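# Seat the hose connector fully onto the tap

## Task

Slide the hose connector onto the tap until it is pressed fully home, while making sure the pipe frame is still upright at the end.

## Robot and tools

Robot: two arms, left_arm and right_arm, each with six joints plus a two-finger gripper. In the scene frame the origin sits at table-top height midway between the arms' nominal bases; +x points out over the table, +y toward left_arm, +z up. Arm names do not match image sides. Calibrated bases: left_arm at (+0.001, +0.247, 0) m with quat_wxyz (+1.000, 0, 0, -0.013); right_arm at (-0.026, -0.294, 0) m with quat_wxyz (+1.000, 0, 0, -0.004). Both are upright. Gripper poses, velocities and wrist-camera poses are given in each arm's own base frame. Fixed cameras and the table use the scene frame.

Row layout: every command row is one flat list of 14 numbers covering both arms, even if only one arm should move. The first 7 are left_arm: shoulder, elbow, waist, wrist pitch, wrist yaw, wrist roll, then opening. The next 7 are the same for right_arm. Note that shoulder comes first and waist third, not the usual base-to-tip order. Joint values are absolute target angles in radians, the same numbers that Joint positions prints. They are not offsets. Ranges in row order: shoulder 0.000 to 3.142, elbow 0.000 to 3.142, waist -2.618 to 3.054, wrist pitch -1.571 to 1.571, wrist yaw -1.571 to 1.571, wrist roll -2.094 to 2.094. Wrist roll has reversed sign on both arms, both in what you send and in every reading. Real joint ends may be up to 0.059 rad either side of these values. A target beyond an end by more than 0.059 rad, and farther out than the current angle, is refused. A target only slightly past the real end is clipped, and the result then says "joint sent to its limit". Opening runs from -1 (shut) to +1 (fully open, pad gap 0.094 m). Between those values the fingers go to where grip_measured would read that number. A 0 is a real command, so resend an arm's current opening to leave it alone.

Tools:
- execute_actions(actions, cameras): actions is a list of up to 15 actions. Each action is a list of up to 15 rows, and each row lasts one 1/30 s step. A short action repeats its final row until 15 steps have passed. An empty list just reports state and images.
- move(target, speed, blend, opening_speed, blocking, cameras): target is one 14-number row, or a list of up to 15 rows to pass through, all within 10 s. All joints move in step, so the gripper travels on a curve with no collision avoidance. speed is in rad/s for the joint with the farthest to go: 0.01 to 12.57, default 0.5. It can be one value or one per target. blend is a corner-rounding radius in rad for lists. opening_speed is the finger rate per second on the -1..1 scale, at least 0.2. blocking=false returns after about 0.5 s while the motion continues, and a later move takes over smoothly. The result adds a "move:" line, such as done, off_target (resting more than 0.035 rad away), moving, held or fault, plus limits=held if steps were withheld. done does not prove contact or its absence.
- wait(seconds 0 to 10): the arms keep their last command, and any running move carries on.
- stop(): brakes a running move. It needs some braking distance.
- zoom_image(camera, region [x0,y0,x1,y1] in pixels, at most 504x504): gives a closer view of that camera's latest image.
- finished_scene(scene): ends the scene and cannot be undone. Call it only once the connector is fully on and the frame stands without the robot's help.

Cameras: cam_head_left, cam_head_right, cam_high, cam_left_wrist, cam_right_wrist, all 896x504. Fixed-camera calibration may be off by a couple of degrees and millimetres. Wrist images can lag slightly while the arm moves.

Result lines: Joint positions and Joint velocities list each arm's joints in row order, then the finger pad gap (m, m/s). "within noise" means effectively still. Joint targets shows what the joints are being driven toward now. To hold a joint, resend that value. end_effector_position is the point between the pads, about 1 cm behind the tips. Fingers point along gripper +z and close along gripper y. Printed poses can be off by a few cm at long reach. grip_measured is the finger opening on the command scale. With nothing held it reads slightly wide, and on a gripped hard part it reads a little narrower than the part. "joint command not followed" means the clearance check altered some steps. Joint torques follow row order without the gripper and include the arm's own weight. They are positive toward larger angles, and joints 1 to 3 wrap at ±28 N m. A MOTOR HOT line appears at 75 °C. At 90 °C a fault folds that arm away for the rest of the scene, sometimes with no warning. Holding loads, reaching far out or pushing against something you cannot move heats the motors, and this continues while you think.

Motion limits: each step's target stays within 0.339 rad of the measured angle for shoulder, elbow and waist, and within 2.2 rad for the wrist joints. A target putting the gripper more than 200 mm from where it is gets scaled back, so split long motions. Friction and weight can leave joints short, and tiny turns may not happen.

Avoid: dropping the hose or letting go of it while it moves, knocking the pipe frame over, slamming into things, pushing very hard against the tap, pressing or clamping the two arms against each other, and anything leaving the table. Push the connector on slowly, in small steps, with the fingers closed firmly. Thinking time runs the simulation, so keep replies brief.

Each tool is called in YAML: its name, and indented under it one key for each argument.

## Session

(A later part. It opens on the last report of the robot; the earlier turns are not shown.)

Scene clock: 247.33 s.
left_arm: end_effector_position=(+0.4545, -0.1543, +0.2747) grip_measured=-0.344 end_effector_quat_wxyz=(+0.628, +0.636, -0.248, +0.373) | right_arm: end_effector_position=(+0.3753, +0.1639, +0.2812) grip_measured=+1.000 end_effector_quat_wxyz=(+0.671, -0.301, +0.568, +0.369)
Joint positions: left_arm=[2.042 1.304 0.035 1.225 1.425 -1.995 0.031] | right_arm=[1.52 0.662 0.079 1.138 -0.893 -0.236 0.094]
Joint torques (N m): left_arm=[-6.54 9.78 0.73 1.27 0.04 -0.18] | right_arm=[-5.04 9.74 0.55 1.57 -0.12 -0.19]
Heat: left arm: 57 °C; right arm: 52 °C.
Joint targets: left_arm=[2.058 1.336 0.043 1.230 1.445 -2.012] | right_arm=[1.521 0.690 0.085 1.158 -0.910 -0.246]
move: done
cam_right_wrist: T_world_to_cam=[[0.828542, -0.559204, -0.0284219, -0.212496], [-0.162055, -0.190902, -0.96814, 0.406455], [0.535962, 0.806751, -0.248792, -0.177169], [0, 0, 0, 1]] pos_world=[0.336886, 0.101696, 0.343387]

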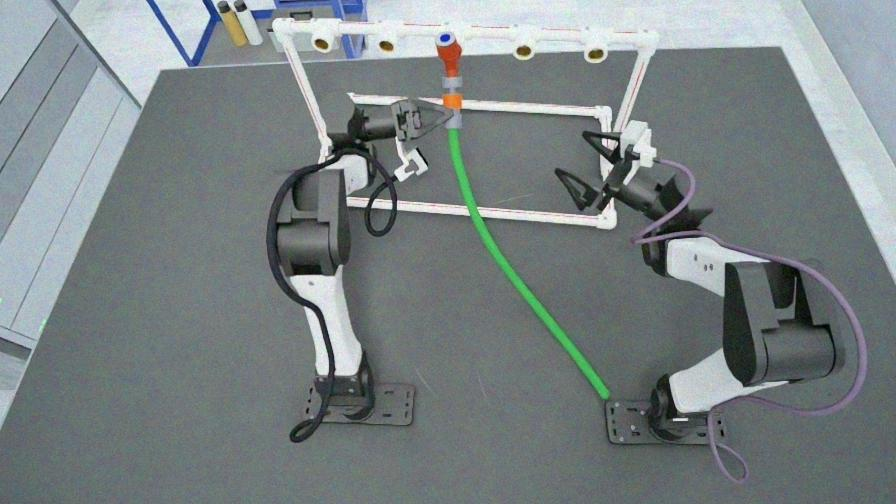

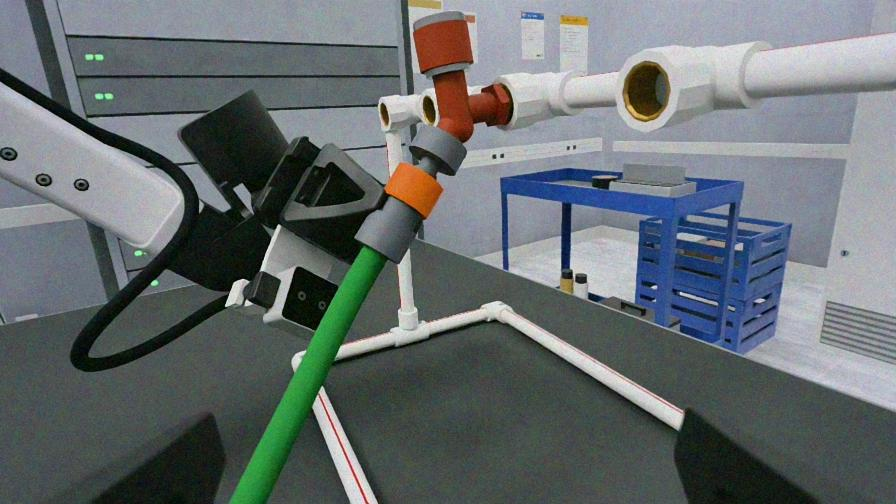

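move:
  target: [2.058,1.336,0.043,1.230,1.445,-2.012,-0.5,1.70,1.58,0.517,0.142,-0.30,0.0,0.4]
  speed: 0.5
  cameras: ["cam_right_wrist","cam_head_right","cam_high"]

Scene clock: 282.90 s.
left_arm: end_effector_position=(+0.4545, -0.1543, +0.2748) grip_measured=-0.344 end_effector_quat_wxyz=(+0.628, +0.636, -0.248, +0.373) | right_arm: end_effector_position=(+0.4453, +0.3121, +0.3961) grip_measured=+0.403 end_effector_quat_wxyz=(+0.641, -0.279, +0.655, +0.287)
Joint positions: left_arm=[2.042 1.304 0.035 1.225 1.425 -1.995 0.031] | right_arm=[1.694 1.549 0.515 0.13 -0.31 -0.014 0.066]
Joint torques (N m): left_arm=[-6.46 9.85 0.66 1.26 0.04 -0.17] | right_arm=[-7.32 11.51 0.17 1.8 0.07 0.09]
Heat: left arm: 61 °C; right arm: 53 °C.
Joint targets: left_arm=[2.058 1.336 0.043 1.230 1.445 -2.012] | right_arm=[1.700 1.580 0.517 0.142 -0.300 0.000]
move: done
cam_right_wrist: T_world_to_cam=[[0.721469, -0.691888, -0.0278063, -0.0954584], [-0.312625, -0.289634, -0.904642, 0.629939], [0.617858, 0.661364, -0.425264, -0.226909], [0, 0, 0, 1]] pos_world=[0.406002, 0.266475, 0.470719]
Images, in order (width x height): cam_head_right 896x504, cam_high 896x504, cam_right_wrist 896x504.

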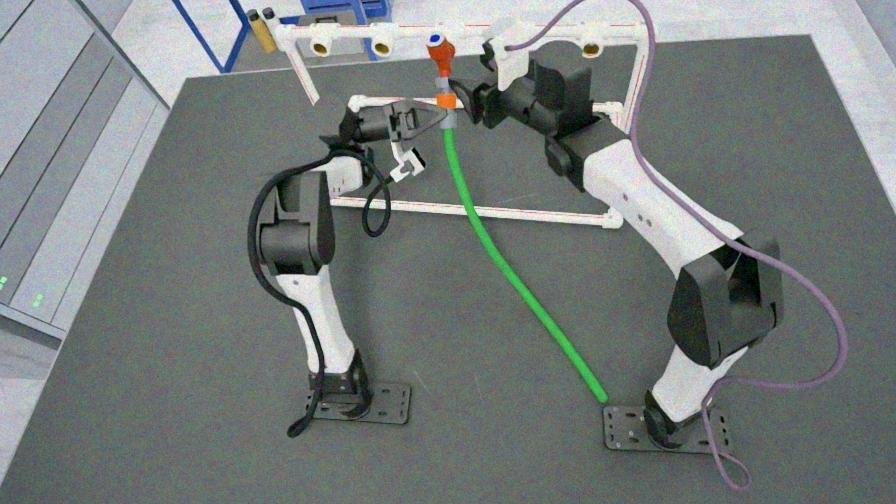

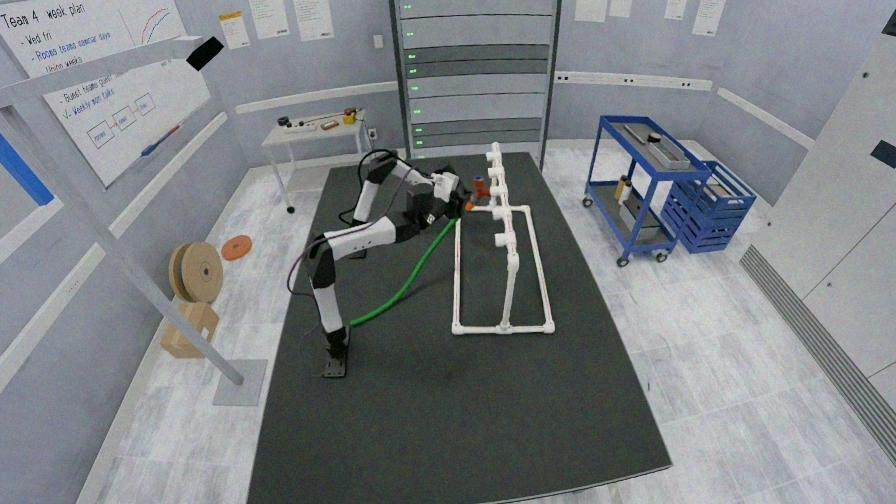

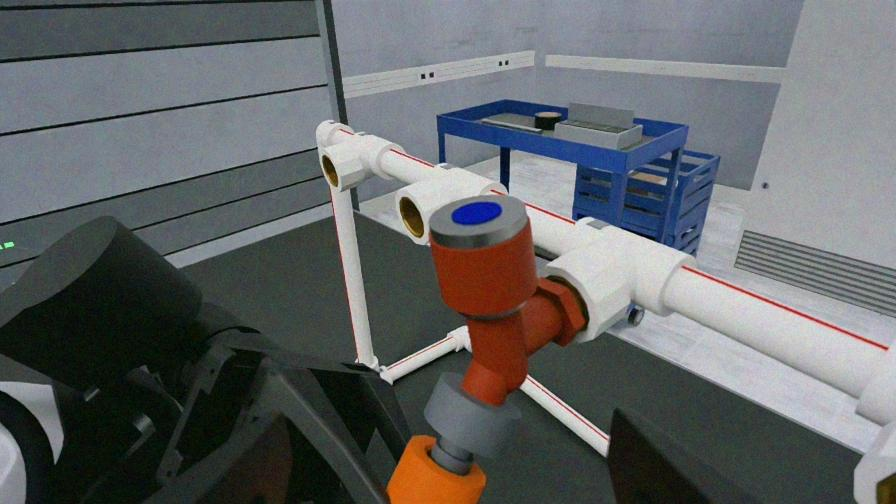

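move:
  target: [2.058,1.336,0.043,1.230,1.445,-2.012,-0.5,1.827,1.742,0.515,0.117,-0.275,0.012,0.3]
  speed: 0.3
  cameras: ["cam_right_wrist","cam_head_right","cam_head_left"]

Scene clock: 297.73 s.
left_arm: end_effector_position=(+0.4545, -0.1543, +0.2748) grip_measured=-0.344 end_effector_quat_wxyz=(+0.628, +0.636, -0.248, +0.373) | right_arm: end_effector_position=(+0.4766, +0.3249, +0.3986) grip_measured=+0.303 end_effector_quat_wxyz=(+0.648, -0.275, +0.655, +0.275)
Joint positions: left_arm=[2.042 1.304 0.035 1.225 1.425 -1.995 0.031] | right_arm=[1.822 1.708 0.515 0.105 -0.284 -0.002 0.061]
Joint torques (N m): left_arm=[-6.52 9.78 0.7 1.28 0.05 -0.17] | right_arm=[-8.4 11.82 0.01 1.81 0.06 0.07]
Heat: left arm: 62 °C; right arm: 53 °C.
Joint targets: left_arm=[2.058 1.336 0.043 1.230 1.445 -2.012] | right_arm=[1.827 1.742 0.515 0.117 -0.275 0.012]
move: done
cam_right_wrist: T_world_to_cam=[[0.70361, -0.71045, -0.0139371, -0.100188], [-0.308007, -0.287249, -0.906984, 0.643728], [0.640363, 0.642456, -0.420935, -0.259948], [0, 0, 0, 1]] pos_world=[0.435227, 0.280737, 0.473033]
Images, in order (width x height): cam_head_left 896x504, cam_head_right 896x504, cam_right_wrist 896x504.

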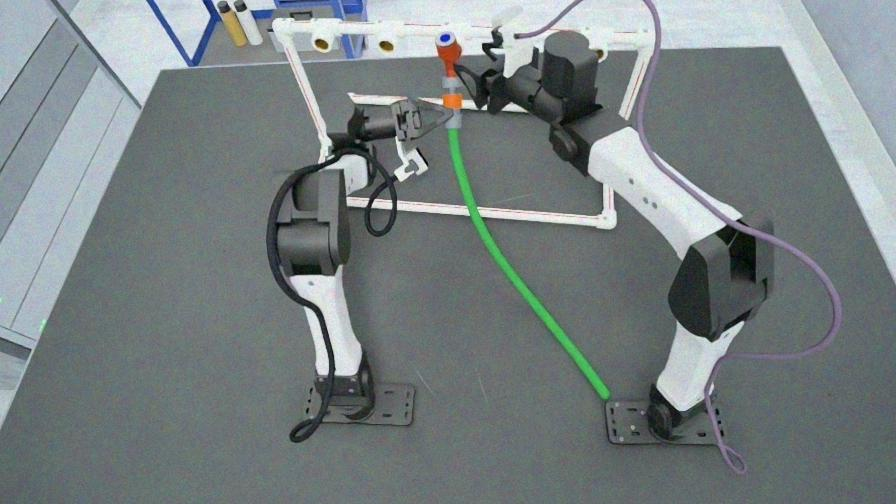

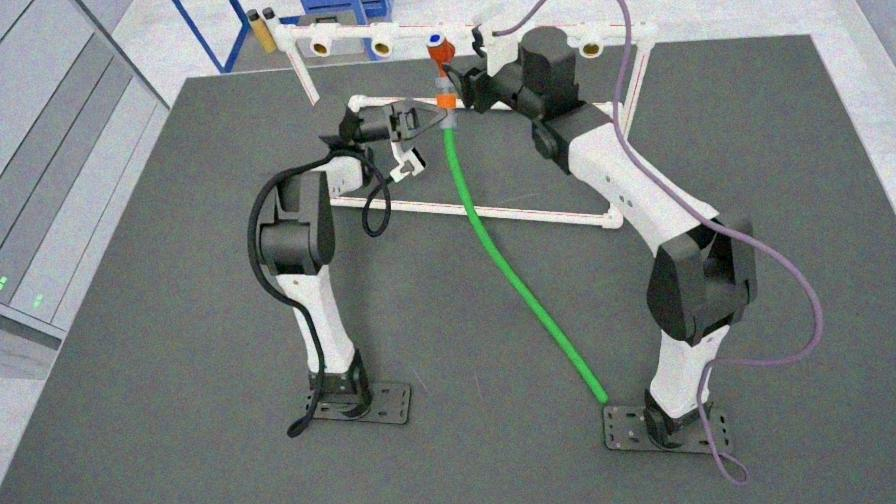

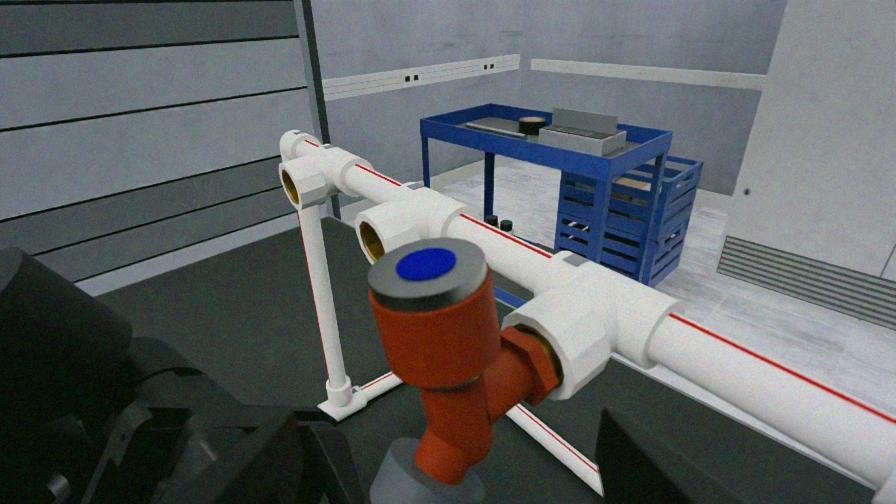

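move:
  target: [2.058,1.336,0.043,1.230,1.445,-2.012,-0.5,1.927,1.882,0.534,0.081,-0.259,0.013,0.3]
  speed: 0.2
  cameras: ["cam_right_wrist"]

Scene clock: 307.57 s.
left_arm: end_effector_position=(+0.4545, -0.1543, +0.2748) grip_measured=-0.344 end_effector_quat_wxyz=(+0.628, +0.636, -0.248, +0.373) | right_arm: end_effector_position=(+0.4946, +0.3409, +0.4026) grip_measured=+0.303 end_effector_quat_wxyz=(+0.651, -0.274, +0.653, +0.274)
Joint positions: left_arm=[2.042 1.304 0.035 1.225 1.425 -1.995 0.031] | right_arm=[1.921 1.848 0.528 0.069 -0.268 0 0.061]
Joint torques (N m): left_arm=[-6.57 9.77 0.68 1.28 0.04 -0.17] | right_arm=[-9.02 11.78 0.5 1.8 0.06 0.07]
Heat: left arm: 62 °C; right arm: 52 °C.
Joint targets: left_arm=[2.058 1.336 0.043 1.230 1.445 -2.012] | right_arm=[1.927 1.882 0.534 0.081 -0.259 0.013]
move: done
cam_right_wrist: T_world_to_cam=[[0.701546, -0.712541, -0.0108717, -0.100782], [-0.303318, -0.284762, -0.909345, 0.655221], [0.64485, 0.641245, -0.4159, -0.283916], [0, 0, 0, 1]] pos_world=[0.452526, 0.296831, 0.476645]

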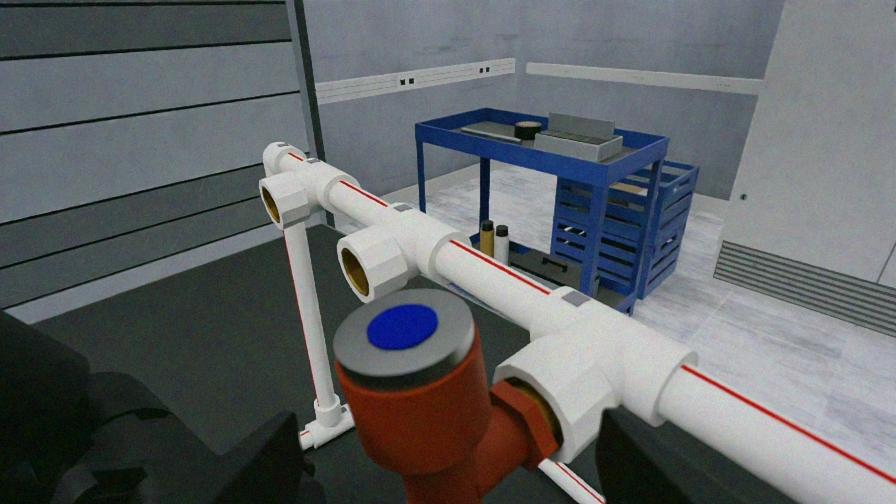

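move:
  target:
    - [2.058,1.336,0.043,1.230,1.445,-2.012,-0.5,1.927,1.882,0.552,0.081,-0.24,0.013,0.3]
    - [2.058,1.336,0.043,1.230,1.445,-2.012,-0.5,2.010,1.998,0.560,0.052,-0.238,0.013,0.3]
  speed: 0.2
  cameras: ["cam_right_wrist","cam_head_right"]

Scene clock: 314.53 s.
left_arm: end_effector_position=(+0.4545, -0.1543, +0.2748) grip_measured=-0.344 end_effector_quat_wxyz=(+0.628, +0.636, -0.248, +0.373) | right_arm: end_effector_position=(+0.5040, +0.3612, +0.4034) grip_measured=+0.303 end_effector_quat_wxyz=(+0.651, -0.276, +0.651, +0.276)
Joint positions: left_arm=[2.042 1.304 0.035 1.225 1.425 -1.995 0.031] | right_arm=[2.004 1.964 0.554 0.04 -0.247 0 0.061]
Joint torques (N m): left_arm=[-6.46 9.72 0.76 1.28 0.02 -0.17] | right_arm=[-9.69 11.78 0.49 1.8 0.05 0.07]
Heat: left arm: 63 °C; right arm: 52 °C.
Joint targets: left_arm=[2.058 1.336 0.043 1.230 1.445 -2.012] | right_arm=[2.010 1.998 0.560 0.052 -0.238 0.013]
move: done
cam_right_wrist: T_world_to_cam=[[0.705102, -0.709044, -0.00941922, -0.0966932], [-0.298327, -0.284566, -0.911056, 0.66277], [0.643298, 0.645197, -0.412174, -0.304862], [0, 0, 0, 1]] pos_world=[0.462018, 0.316738, 0.477254]
Images, in order (width x height): cam_head_right 896x504, cam_right_wrist 896x504.

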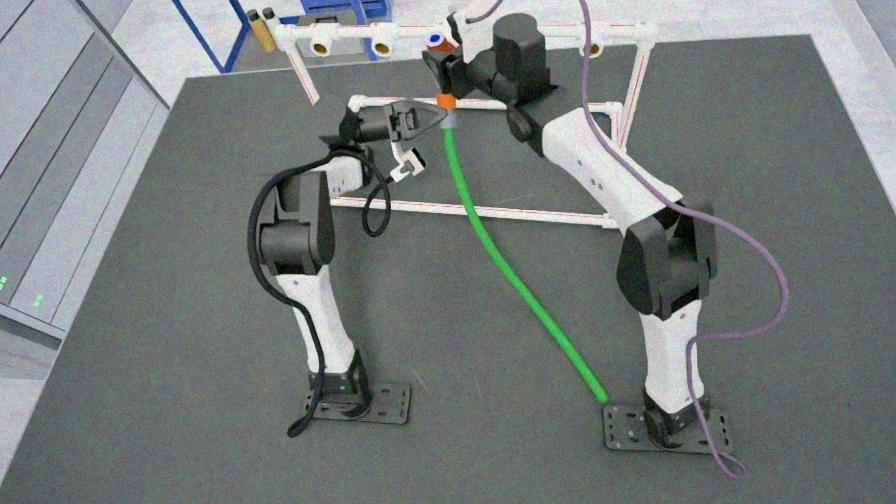

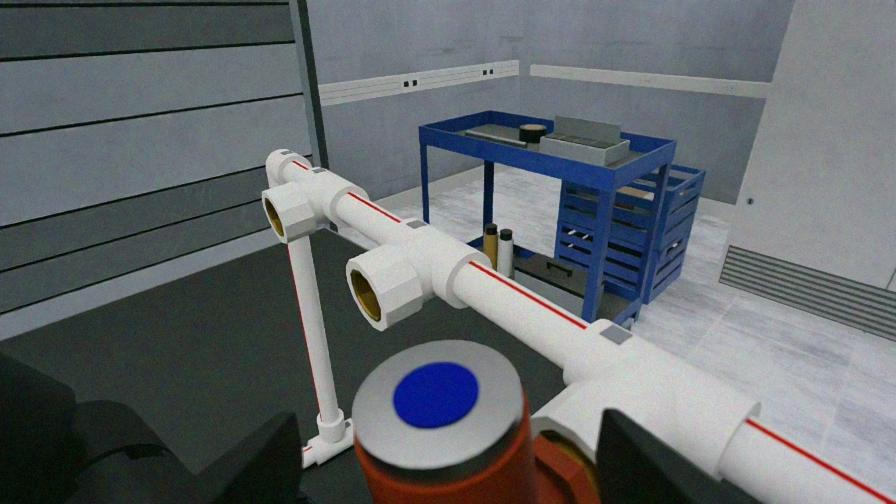

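move:
  target: [2.058,1.336,0.043,1.230,1.445,-2.012,-0.5,2.027,2.013,0.565,0.052,-0.235,0.013,0.3]
  speed: 0.1
  cameras: ["cam_right_wrist"]

zoom_image:
  camera: "cam_right_wrist"
  region: [250, 304, 650, 504]

Scene clock: 319.27 s.
left_arm: end_effector_position=(+0.4545, -0.1543, +0.2748) grip_measured=-0.344 end_effector_quat_wxyz=(+0.628, +0.636, -0.248, +0.373) | right_arm: end_effector_position=(+0.5071, +0.3641, +0.3999) grip_measured=+0.303 end_effector_quat_wxyz=(+0.650, -0.276, +0.653, +0.275)
Joint positions: left_arm=[2.042 1.304 0.035 1.225 1.425 -1.995 0.031] | right_arm=[2.021 1.978 0.556 0.039 -0.244 0 0.061]
Joint torques (N m): left_arm=[-6.5 9.81 0.75 1.27 0.03 -0.18] | right_arm=[-9.8 11.62 0.76 1.82 0.04 0.07]
Heat: left arm: 63 °C; right arm: 53 °C.
Joint targets: left_arm=[2.058 1.336 0.043 1.230 1.445 -2.012] | right_arm=[2.027 2.013 0.565 0.052 -0.235 0.013]
move: done
cam_right_wrist: T_world_to_cam=[[0.704552, -0.709578, -0.0103179, -0.0959321], [-0.301753, -0.286393, -0.909353, 0.662965], [0.642302, 0.6438, -0.415896, -0.307612], [0, 0, 0, 1]] pos_world=[0.465221, 0.319838, 0.473945]

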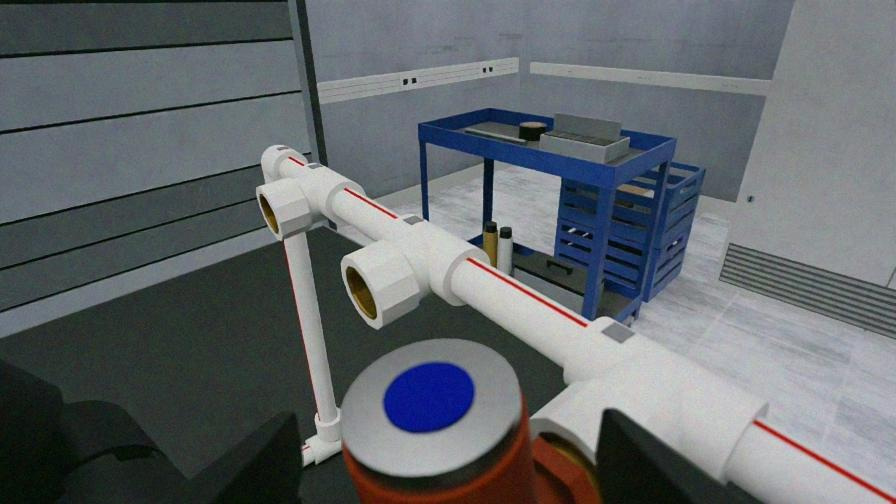

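Scaled by 1.260 (camera's finer frame: 1280x720).

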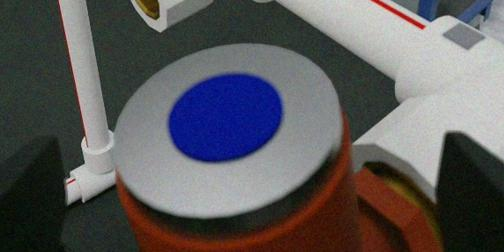

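move:
  target: [2.058,1.336,0.043,1.230,1.445,-2.012,-0.5,2.027,2.013,0.571,0.052,-0.235,0.013,0.3]
  speed: 0.1
  cameras: ["cam_right_wrist"]

Scene clock: 321.60 s.
left_arm: end_effector_position=(+0.4545, -0.1543, +0.2748) grip_measured=-0.344 end_effector_quat_wxyz=(+0.628, +0.636, -0.248, +0.373) | right_arm: end_effector_position=(+0.5042, +0.3681, +0.4002) grip_measured=+0.303 end_effector_quat_wxyz=(+0.649, -0.278, +0.651, +0.278)
Joint positions: left_arm=[2.042 1.304 0.035 1.225 1.425 -1.995 0.031] | right_arm=[2.021 1.979 0.564 0.039 -0.243 0 0.061]
Joint torques (N m): left_arm=[-6.41 9.77 0.69 1.26 0.05 -0.18] | right_arm=[-9.78 11.77 0.61 1.82 0.05 0.07]
Heat: left arm: 63 °C; right arm: 53 °C.
Joint targets: left_arm=[2.058 1.336 0.043 1.230 1.445 -2.012] | right_arm=[2.027 2.013 0.571 0.052 -0.235 0.013]
move: done
cam_right_wrist: T_world_to_cam=[[0.709944, -0.704185, -0.0101518, -0.0958448], [-0.299007, -0.288338, -0.909646, 0.662984], [0.637632, 0.648833, -0.41526, -0.307905], [0, 0, 0, 1]] pos_world=[0.462611, 0.32345, 0.474247]

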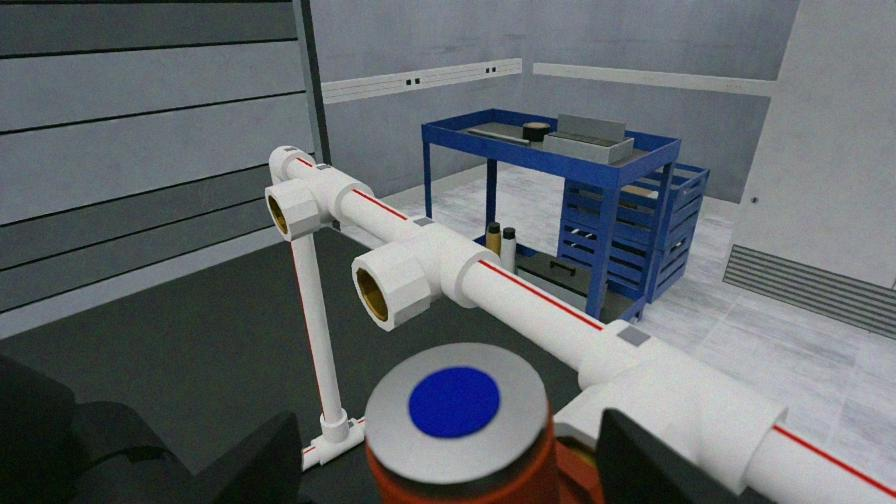

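move:
  target: [2.058,1.336,0.043,1.230,1.445,-2.012,-0.5,2.027,2.013,0.571,0.052,-0.223,0.013,0.3]
  speed: 0.1
  cameras: ["cam_right_wrist"]

Scene clock: 324.23 s.
left_arm: end_effector_position=(+0.4545, -0.1543, +0.2748) grip_measured=-0.344 end_effector_quat_wxyz=(+0.628, +0.636, -0.248, +0.373) | right_arm: end_effector_position=(+0.5055, +0.3668, +0.4002) grip_measured=+0.303 end_effector_quat_wxyz=(+0.651, -0.275, +0.653, +0.274)
Joint positions: left_arm=[2.042 1.304 0.035 1.225 1.425 -1.995 0.031] | right_arm=[2.021 1.979 0.564 0.039 -0.232 0 0.061]
Joint torques (N m): left_arm=[-6.46 9.74 0.7 1.28 0.04 -0.17] | right_arm=[-9.78 11.77 0.59 1.83 0.06 0.07]
Heat: left arm: 63 °C; right arm: 54 °C.
Joint targets: left_arm=[2.058 1.336 0.043 1.230 1.445 -2.012] | right_arm=[2.027 2.013 0.571 0.052 -0.223 0.013]
move: done
cam_right_wrist: T_world_to_cam=[[0.702125, -0.711982, -0.0101524, -0.0909291], [-0.302189, -0.285035, -0.909635, 0.663425], [0.64475, 0.641745, -0.415283, -0.308959], [0, 0, 0, 1]] pos_world=[0.463525, 0.322632, 0.474247]

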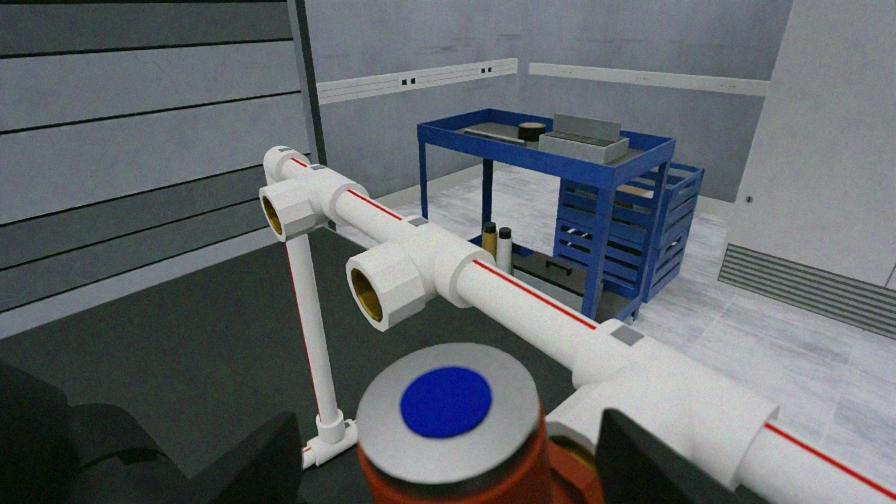

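move:
  target: [2.058,1.336,0.043,1.230,1.445,-2.012,-0.5,2.027,2.013,0.571,0.052,-0.223,0.013,-0.45]
  speed: 0.1
  opening_speed: 0.3
  cameras: ["cam_right_wrist","cam_head_left"]

zoom_image:
  camera: "cam_head_left"
  region: [400, 20, 540, 160]

Scene clock: 329.20 s.
left_arm: end_effector_position=(+0.4545, -0.1543, +0.2748) grip_measured=-0.344 end_effector_quat_wxyz=(+0.628, +0.636, -0.248, +0.373) | right_arm: end_effector_position=(+0.5063, +0.3661, +0.4002) grip_measured=-0.273 end_effector_quat_wxyz=(+0.653, -0.276, +0.652, +0.269)
Joint positions: left_arm=[2.042 1.304 0.035 1.225 1.425 -1.995 0.031] | right_arm=[2.021 1.979 0.564 0.039 -0.226 0.011 0.034]
Joint torques (N m): left_arm=[-6.42 9.74 0.7 1.28 0.05 -0.17] | right_arm=[-9.78 11.75 0.58 1.83 -0.01 -0.05]
Heat: left arm: 63 °C; right arm: 54 °C.
Joint targets: left_arm=[2.058 1.336 0.043 1.230 1.445 -2.012] | right_arm=[2.027 2.013 0.571 0.052 -0.223 0.013]
move: done
cam_right_wrist: T_world_to_cam=[[0.697816, -0.716277, 0.000172351, -0.0923069], [-0.297239, -0.289798, -0.909762, 0.662729], [0.651691, 0.634795, -0.415131, -0.310001], [0, 0, 0, 1]] pos_world=[0.463427, 0.322727, 0.47425]
Images, in order (width x height): cam_head_left 896x504, cam_right_wrist 896x504.

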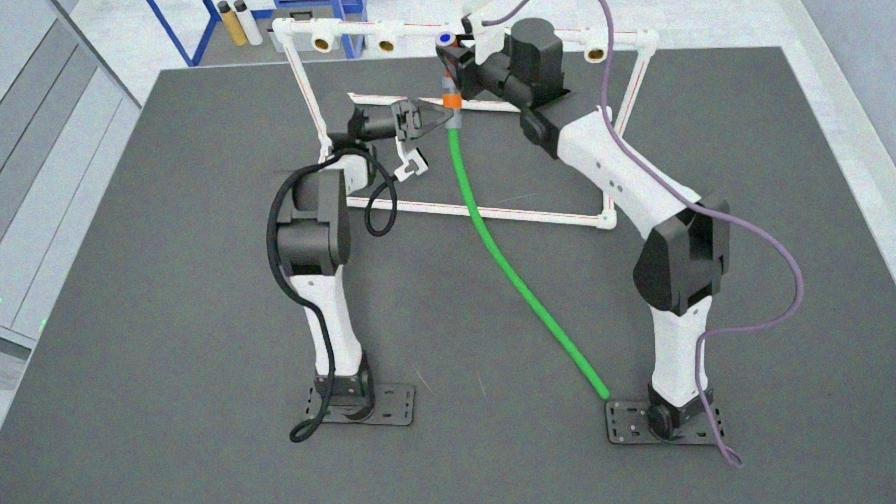

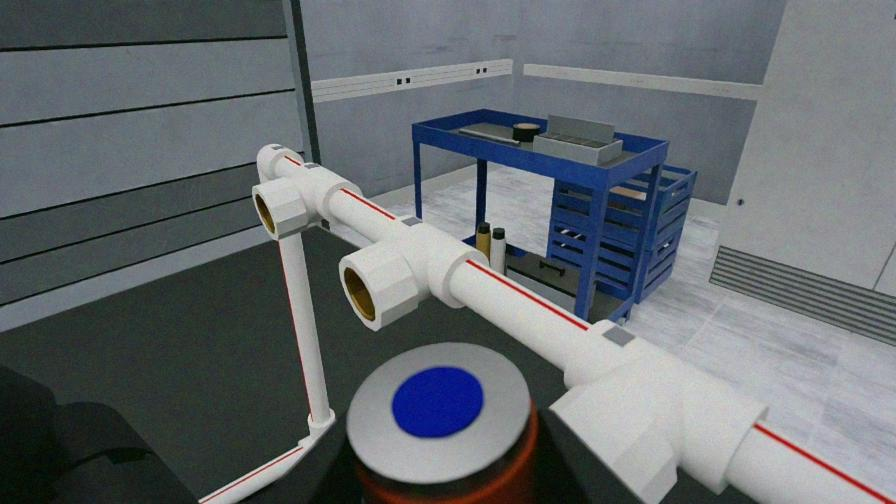

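Scaled by 3.600 (camera's finer frame: 1280x720).

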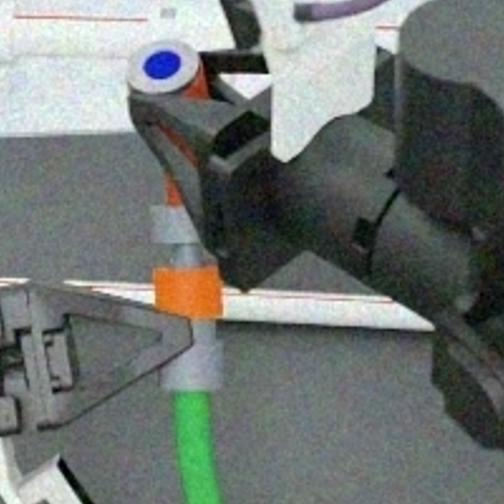

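move:
  target: [2.059,1.353,0.043,1.214,1.445,-2.012,-0.5,2.027,2.013,0.571,0.052,-0.223,0.013,-0.45]
  speed: 0.05
  cameras: ["cam_head_right","cam_head_left"]

zoom_image:
  camera: "cam_head_left"
  region: [400, 20, 540, 160]

zoom_image:
  camera: "cam_head_right"
  region: [390, 20, 530, 160]

Scene clock: 332.53 s.
left_arm: end_effector_position=(+0.4566, -0.1543, +0.2762) grip_measured=-0.344 end_effector_quat_wxyz=(+0.629, +0.637, -0.248, +0.370) | right_arm: end_effector_position=(+0.5063, +0.3661, +0.4002) grip_measured=-0.273 end_effector_quat_wxyz=(+0.653, -0.276, +0.652, +0.269)
Joint positions: left_arm=[2.046 1.32 0.035 1.209 1.428 -1.995 0.031] | right_arm=[2.021 1.979 0.564 0.039 -0.226 0.011 0.034]
Joint torques (N m): left_arm=[-6.71 9.92 0.73 1.31 0.01 -0.16] | right_arm=[-9.81 11.78 0.57 1.83 -0.01 -0.05]
Heat: left arm: 63 °C; right arm: 55 °C.
Joint targets: left_arm=[2.059 1.353 0.043 1.214 1.445 -2.012] | right_arm=[2.027 2.013 0.571 0.052 -0.223 0.013]
move: done
Images, in order (width x height): cam_head_left 896x504, cam_head_right 896x504.

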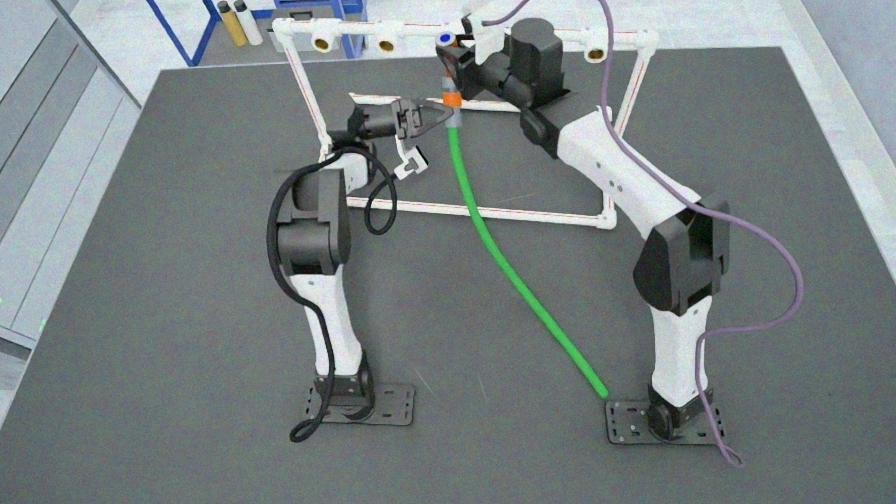

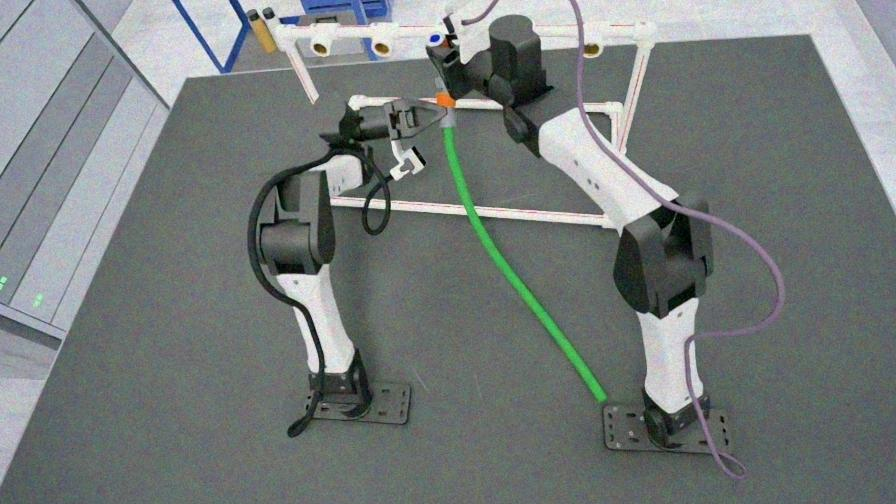

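Scaled by 3.600 (camera's finer frame: 1280x720).

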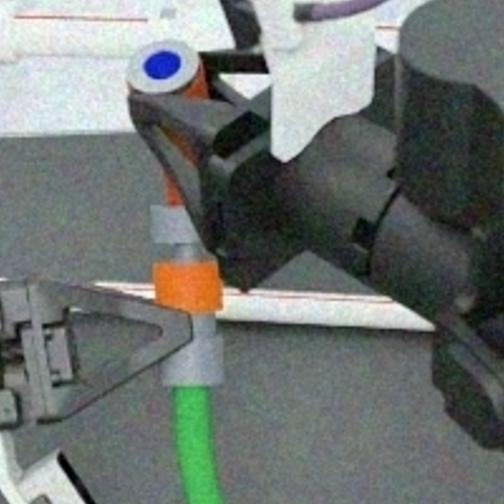

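Scaled by 3.600 (camera's finer frame: 1280x720).

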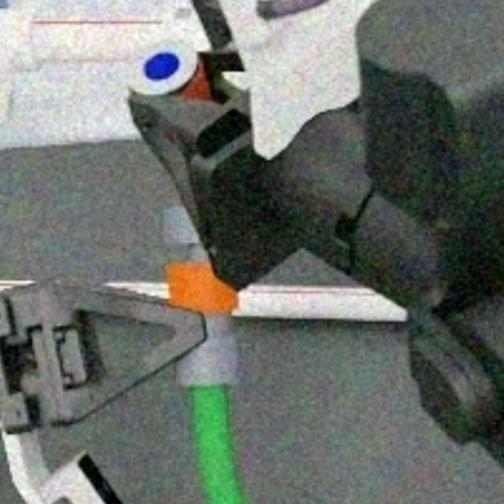

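move:
  target: [2.050,1.369,0.043,1.200,1.445,-2.012,-0.5,2.027,2.013,0.571,0.052,-0.223,0.013,-0.45]
  speed: 0.05
  cameras: ["cam_head_right","cam_head_left"]

zoom_image:
  camera: "cam_head_left"
  region: [400, 20, 540, 160]

Scene clock: 337.23 s.
left_arm: end_effector_position=(+0.4569, -0.1546, +0.2767) grip_measured=-0.344 end_effector_quat_wxyz=(+0.631, +0.639, -0.247, +0.363) | right_arm: end_effector_position=(+0.5063, +0.3661, +0.4002) grip_measured=-0.273 end_effector_quat_wxyz=(+0.653, -0.276, +0.652, +0.269)
Joint positions: left_arm=[2.046 1.33 0.035 1.186 1.438 -1.996 0.031] | right_arm=[2.021 1.979 0.564 0.039 -0.226 0.011 0.034]
Joint torques (N m): left_arm=[-7.53 10.51 0.66 1.42 -0.09 -0.15] | right_arm=[-9.78 11.75 0.57 1.82 -0.01 -0.05]
Heat: left arm: 64 °C; right arm: 55 °C.
Joint targets: left_arm=[2.050 1.369 0.043 1.200 1.445 -2.012] | right_arm=[2.027 2.013 0.571 0.052 -0.223 0.013]
move: off_target (left_arm); left_arm: the elbow is farthest, 0.039 rad from its target
Images, in order (width x height): cam_head_left 896x504, cam_head_right 896x504.

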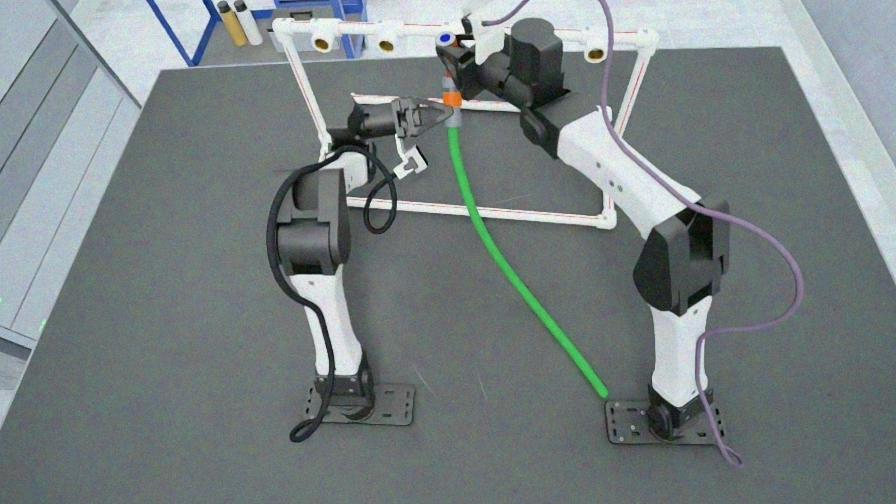

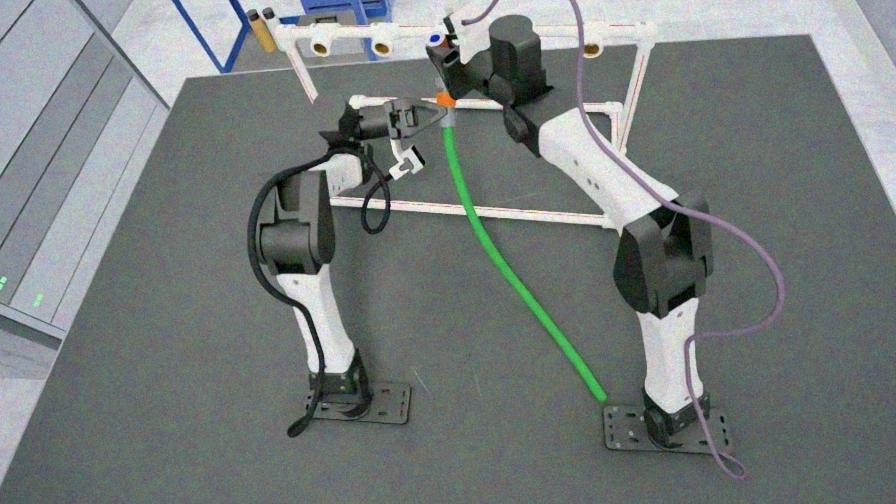

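Scaled by 3.600 (camera's finer frame: 1280x720).

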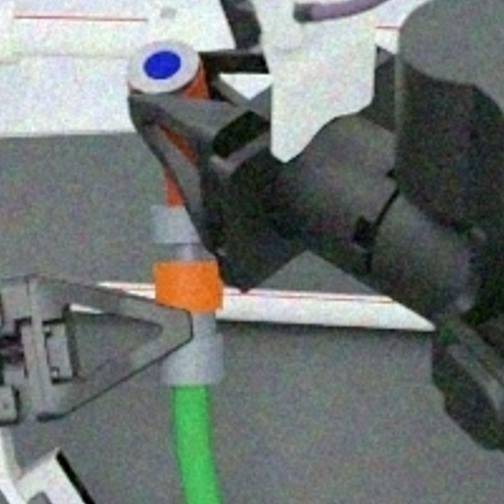

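wait:
  seconds: 0

zoom_image:
  camera: "cam_head_left"
  region: [425, 65, 485, 135]

zoom_image:
  camera: "cam_high"
  region: [440, 160, 520, 240]

zoom_image:
  camera: "cam_left_wrist"
  region: [196, 0, 700, 504]

Scene clock: 343.37 s.
left_arm: end_effector_position=(+0.4570, -0.1546, +0.2767) grip_measured=-0.344 end_effector_quat_wxyz=(+0.631, +0.639, -0.247, +0.363) | right_arm: end_effector_position=(+0.5063, +0.3661, +0.4002) grip_measured=-0.273 end_effector_quat_wxyz=(+0.653, -0.276, +0.652, +0.269)
Joint positions: left_arm=[2.046 1.331 0.035 1.185 1.438 -1.996 0.031] | right_arm=[2.021 1.979 0.564 0.039 -0.226 0.011 0.034]
Joint torques (N m): left_arm=[-7.51 10.44 0.76 1.38 -0.11 -0.15] | right_arm=[-9.8 11.74 0.58 1.83 -0.01 -0.05]
Heat: left arm: 65 °C; right arm: 56 °C.
Joint targets: left_arm=[2.050 1.369 0.043 1.200 1.445 -2.012] | right_arm=[2.027 2.013 0.571 0.052 -0.223 0.013]
Tool commands: left_gripper/opening=-0.5 right_gripper/opening=-0.45
cam_left_wrist: T_world_to_cam=[[0.775792, 0.111197, -0.621114, -0.166566], [0.479523, 0.535907, 0.694882, -0.286836], [0.410128, -0.836922, 0.362431, -0.324814], [0, 0, 0, 1]] pos_world=[0.39998, -0.0996046, 0.213584]
cam_right_wrist: T_world_to_cam=[[0.697816, -0.716277, 0.000172351, -0.0923069], [-0.297239, -0.289798, -0.909762, 0.662729], [0.651691, 0.634795, -0.415131, -0.310001], [0, 0, 0, 1]] pos_world=[0.463427, 0.322727, 0.47425]

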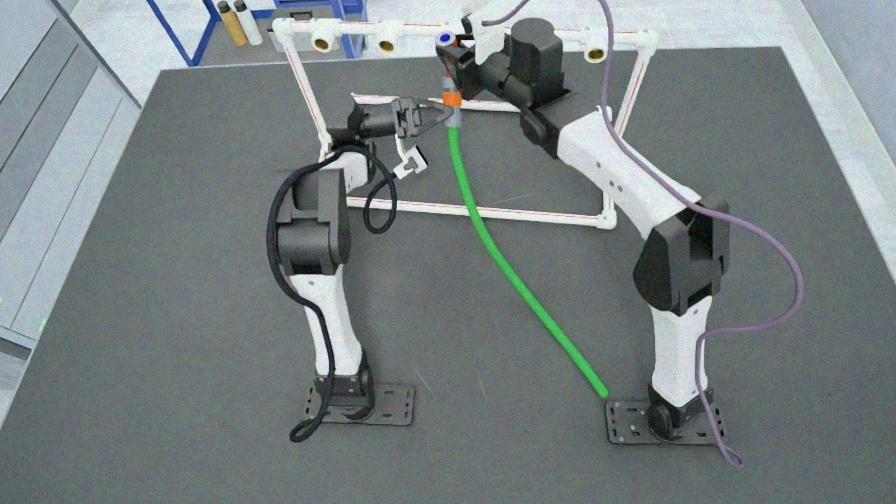

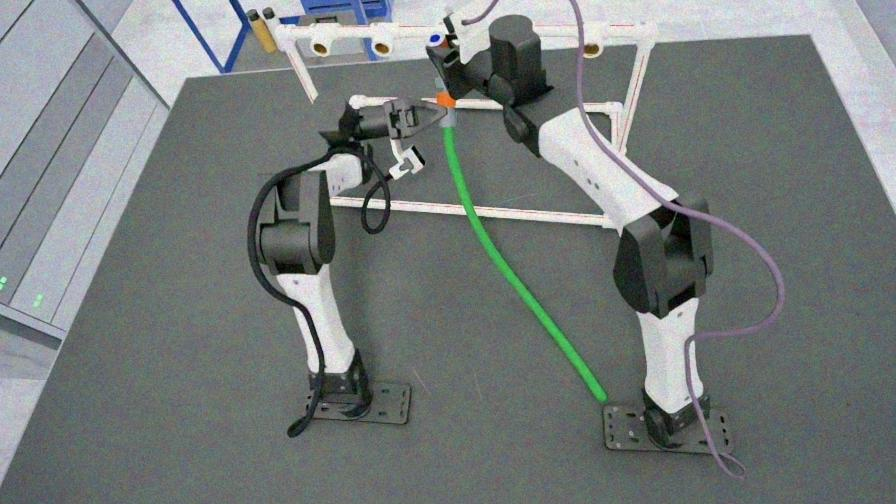

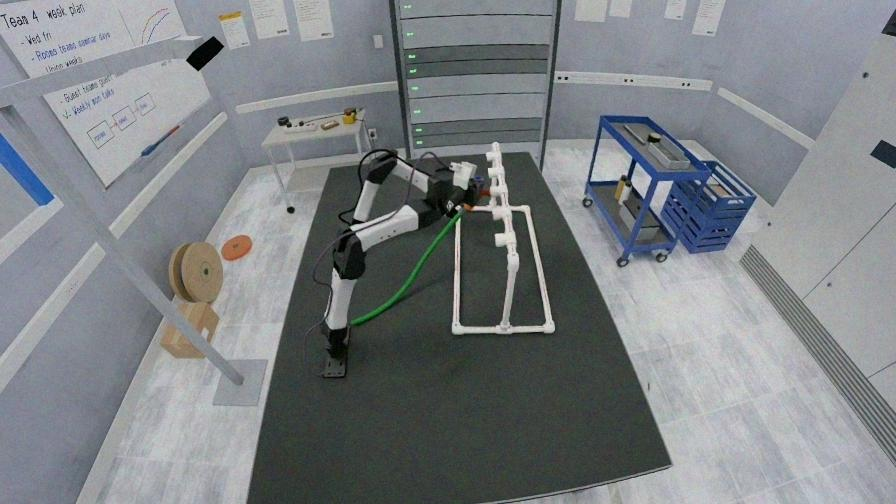

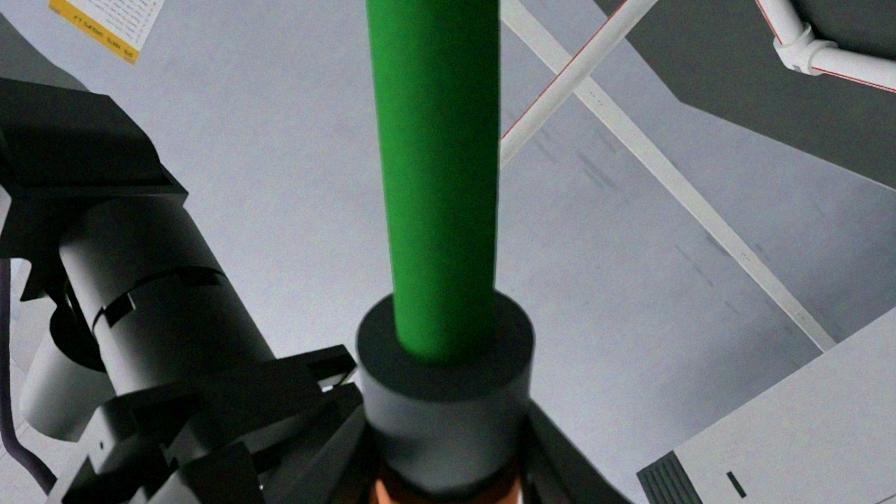

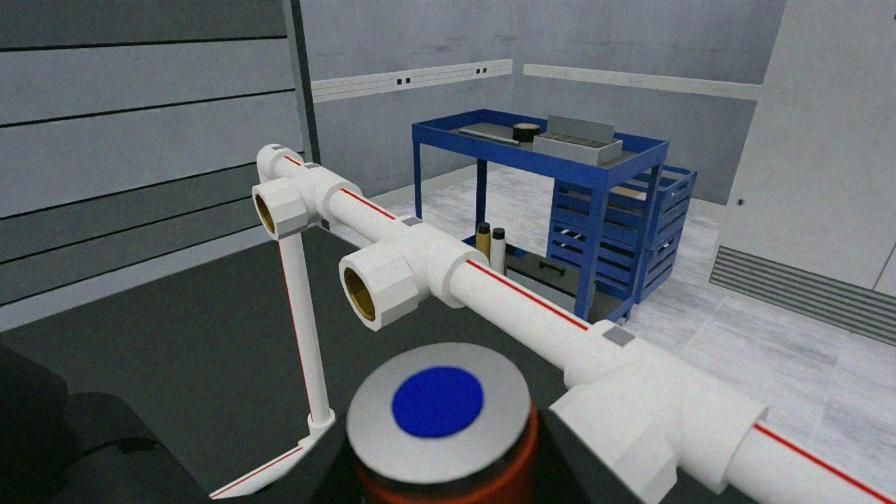

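Scaled by 7.200 (camera's finer frame: 1280x720).

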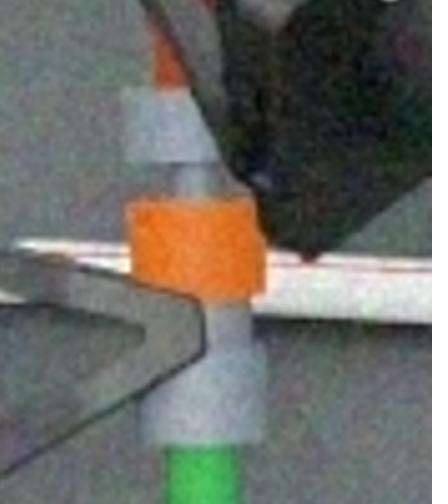

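Scaled by 6.300 (camera's finer frame: 1280x720).

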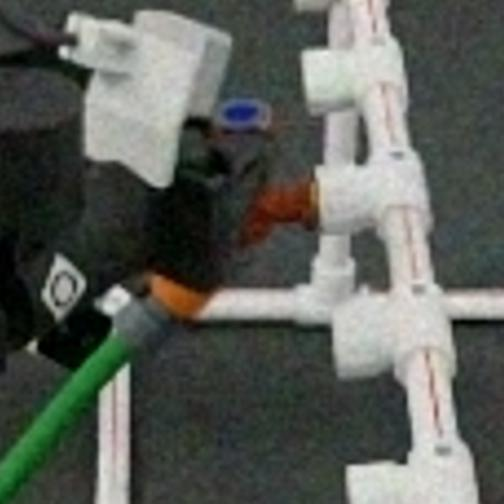

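Scaled by 1.000.

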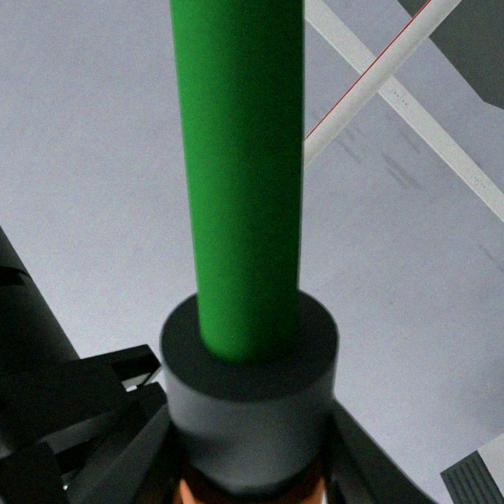

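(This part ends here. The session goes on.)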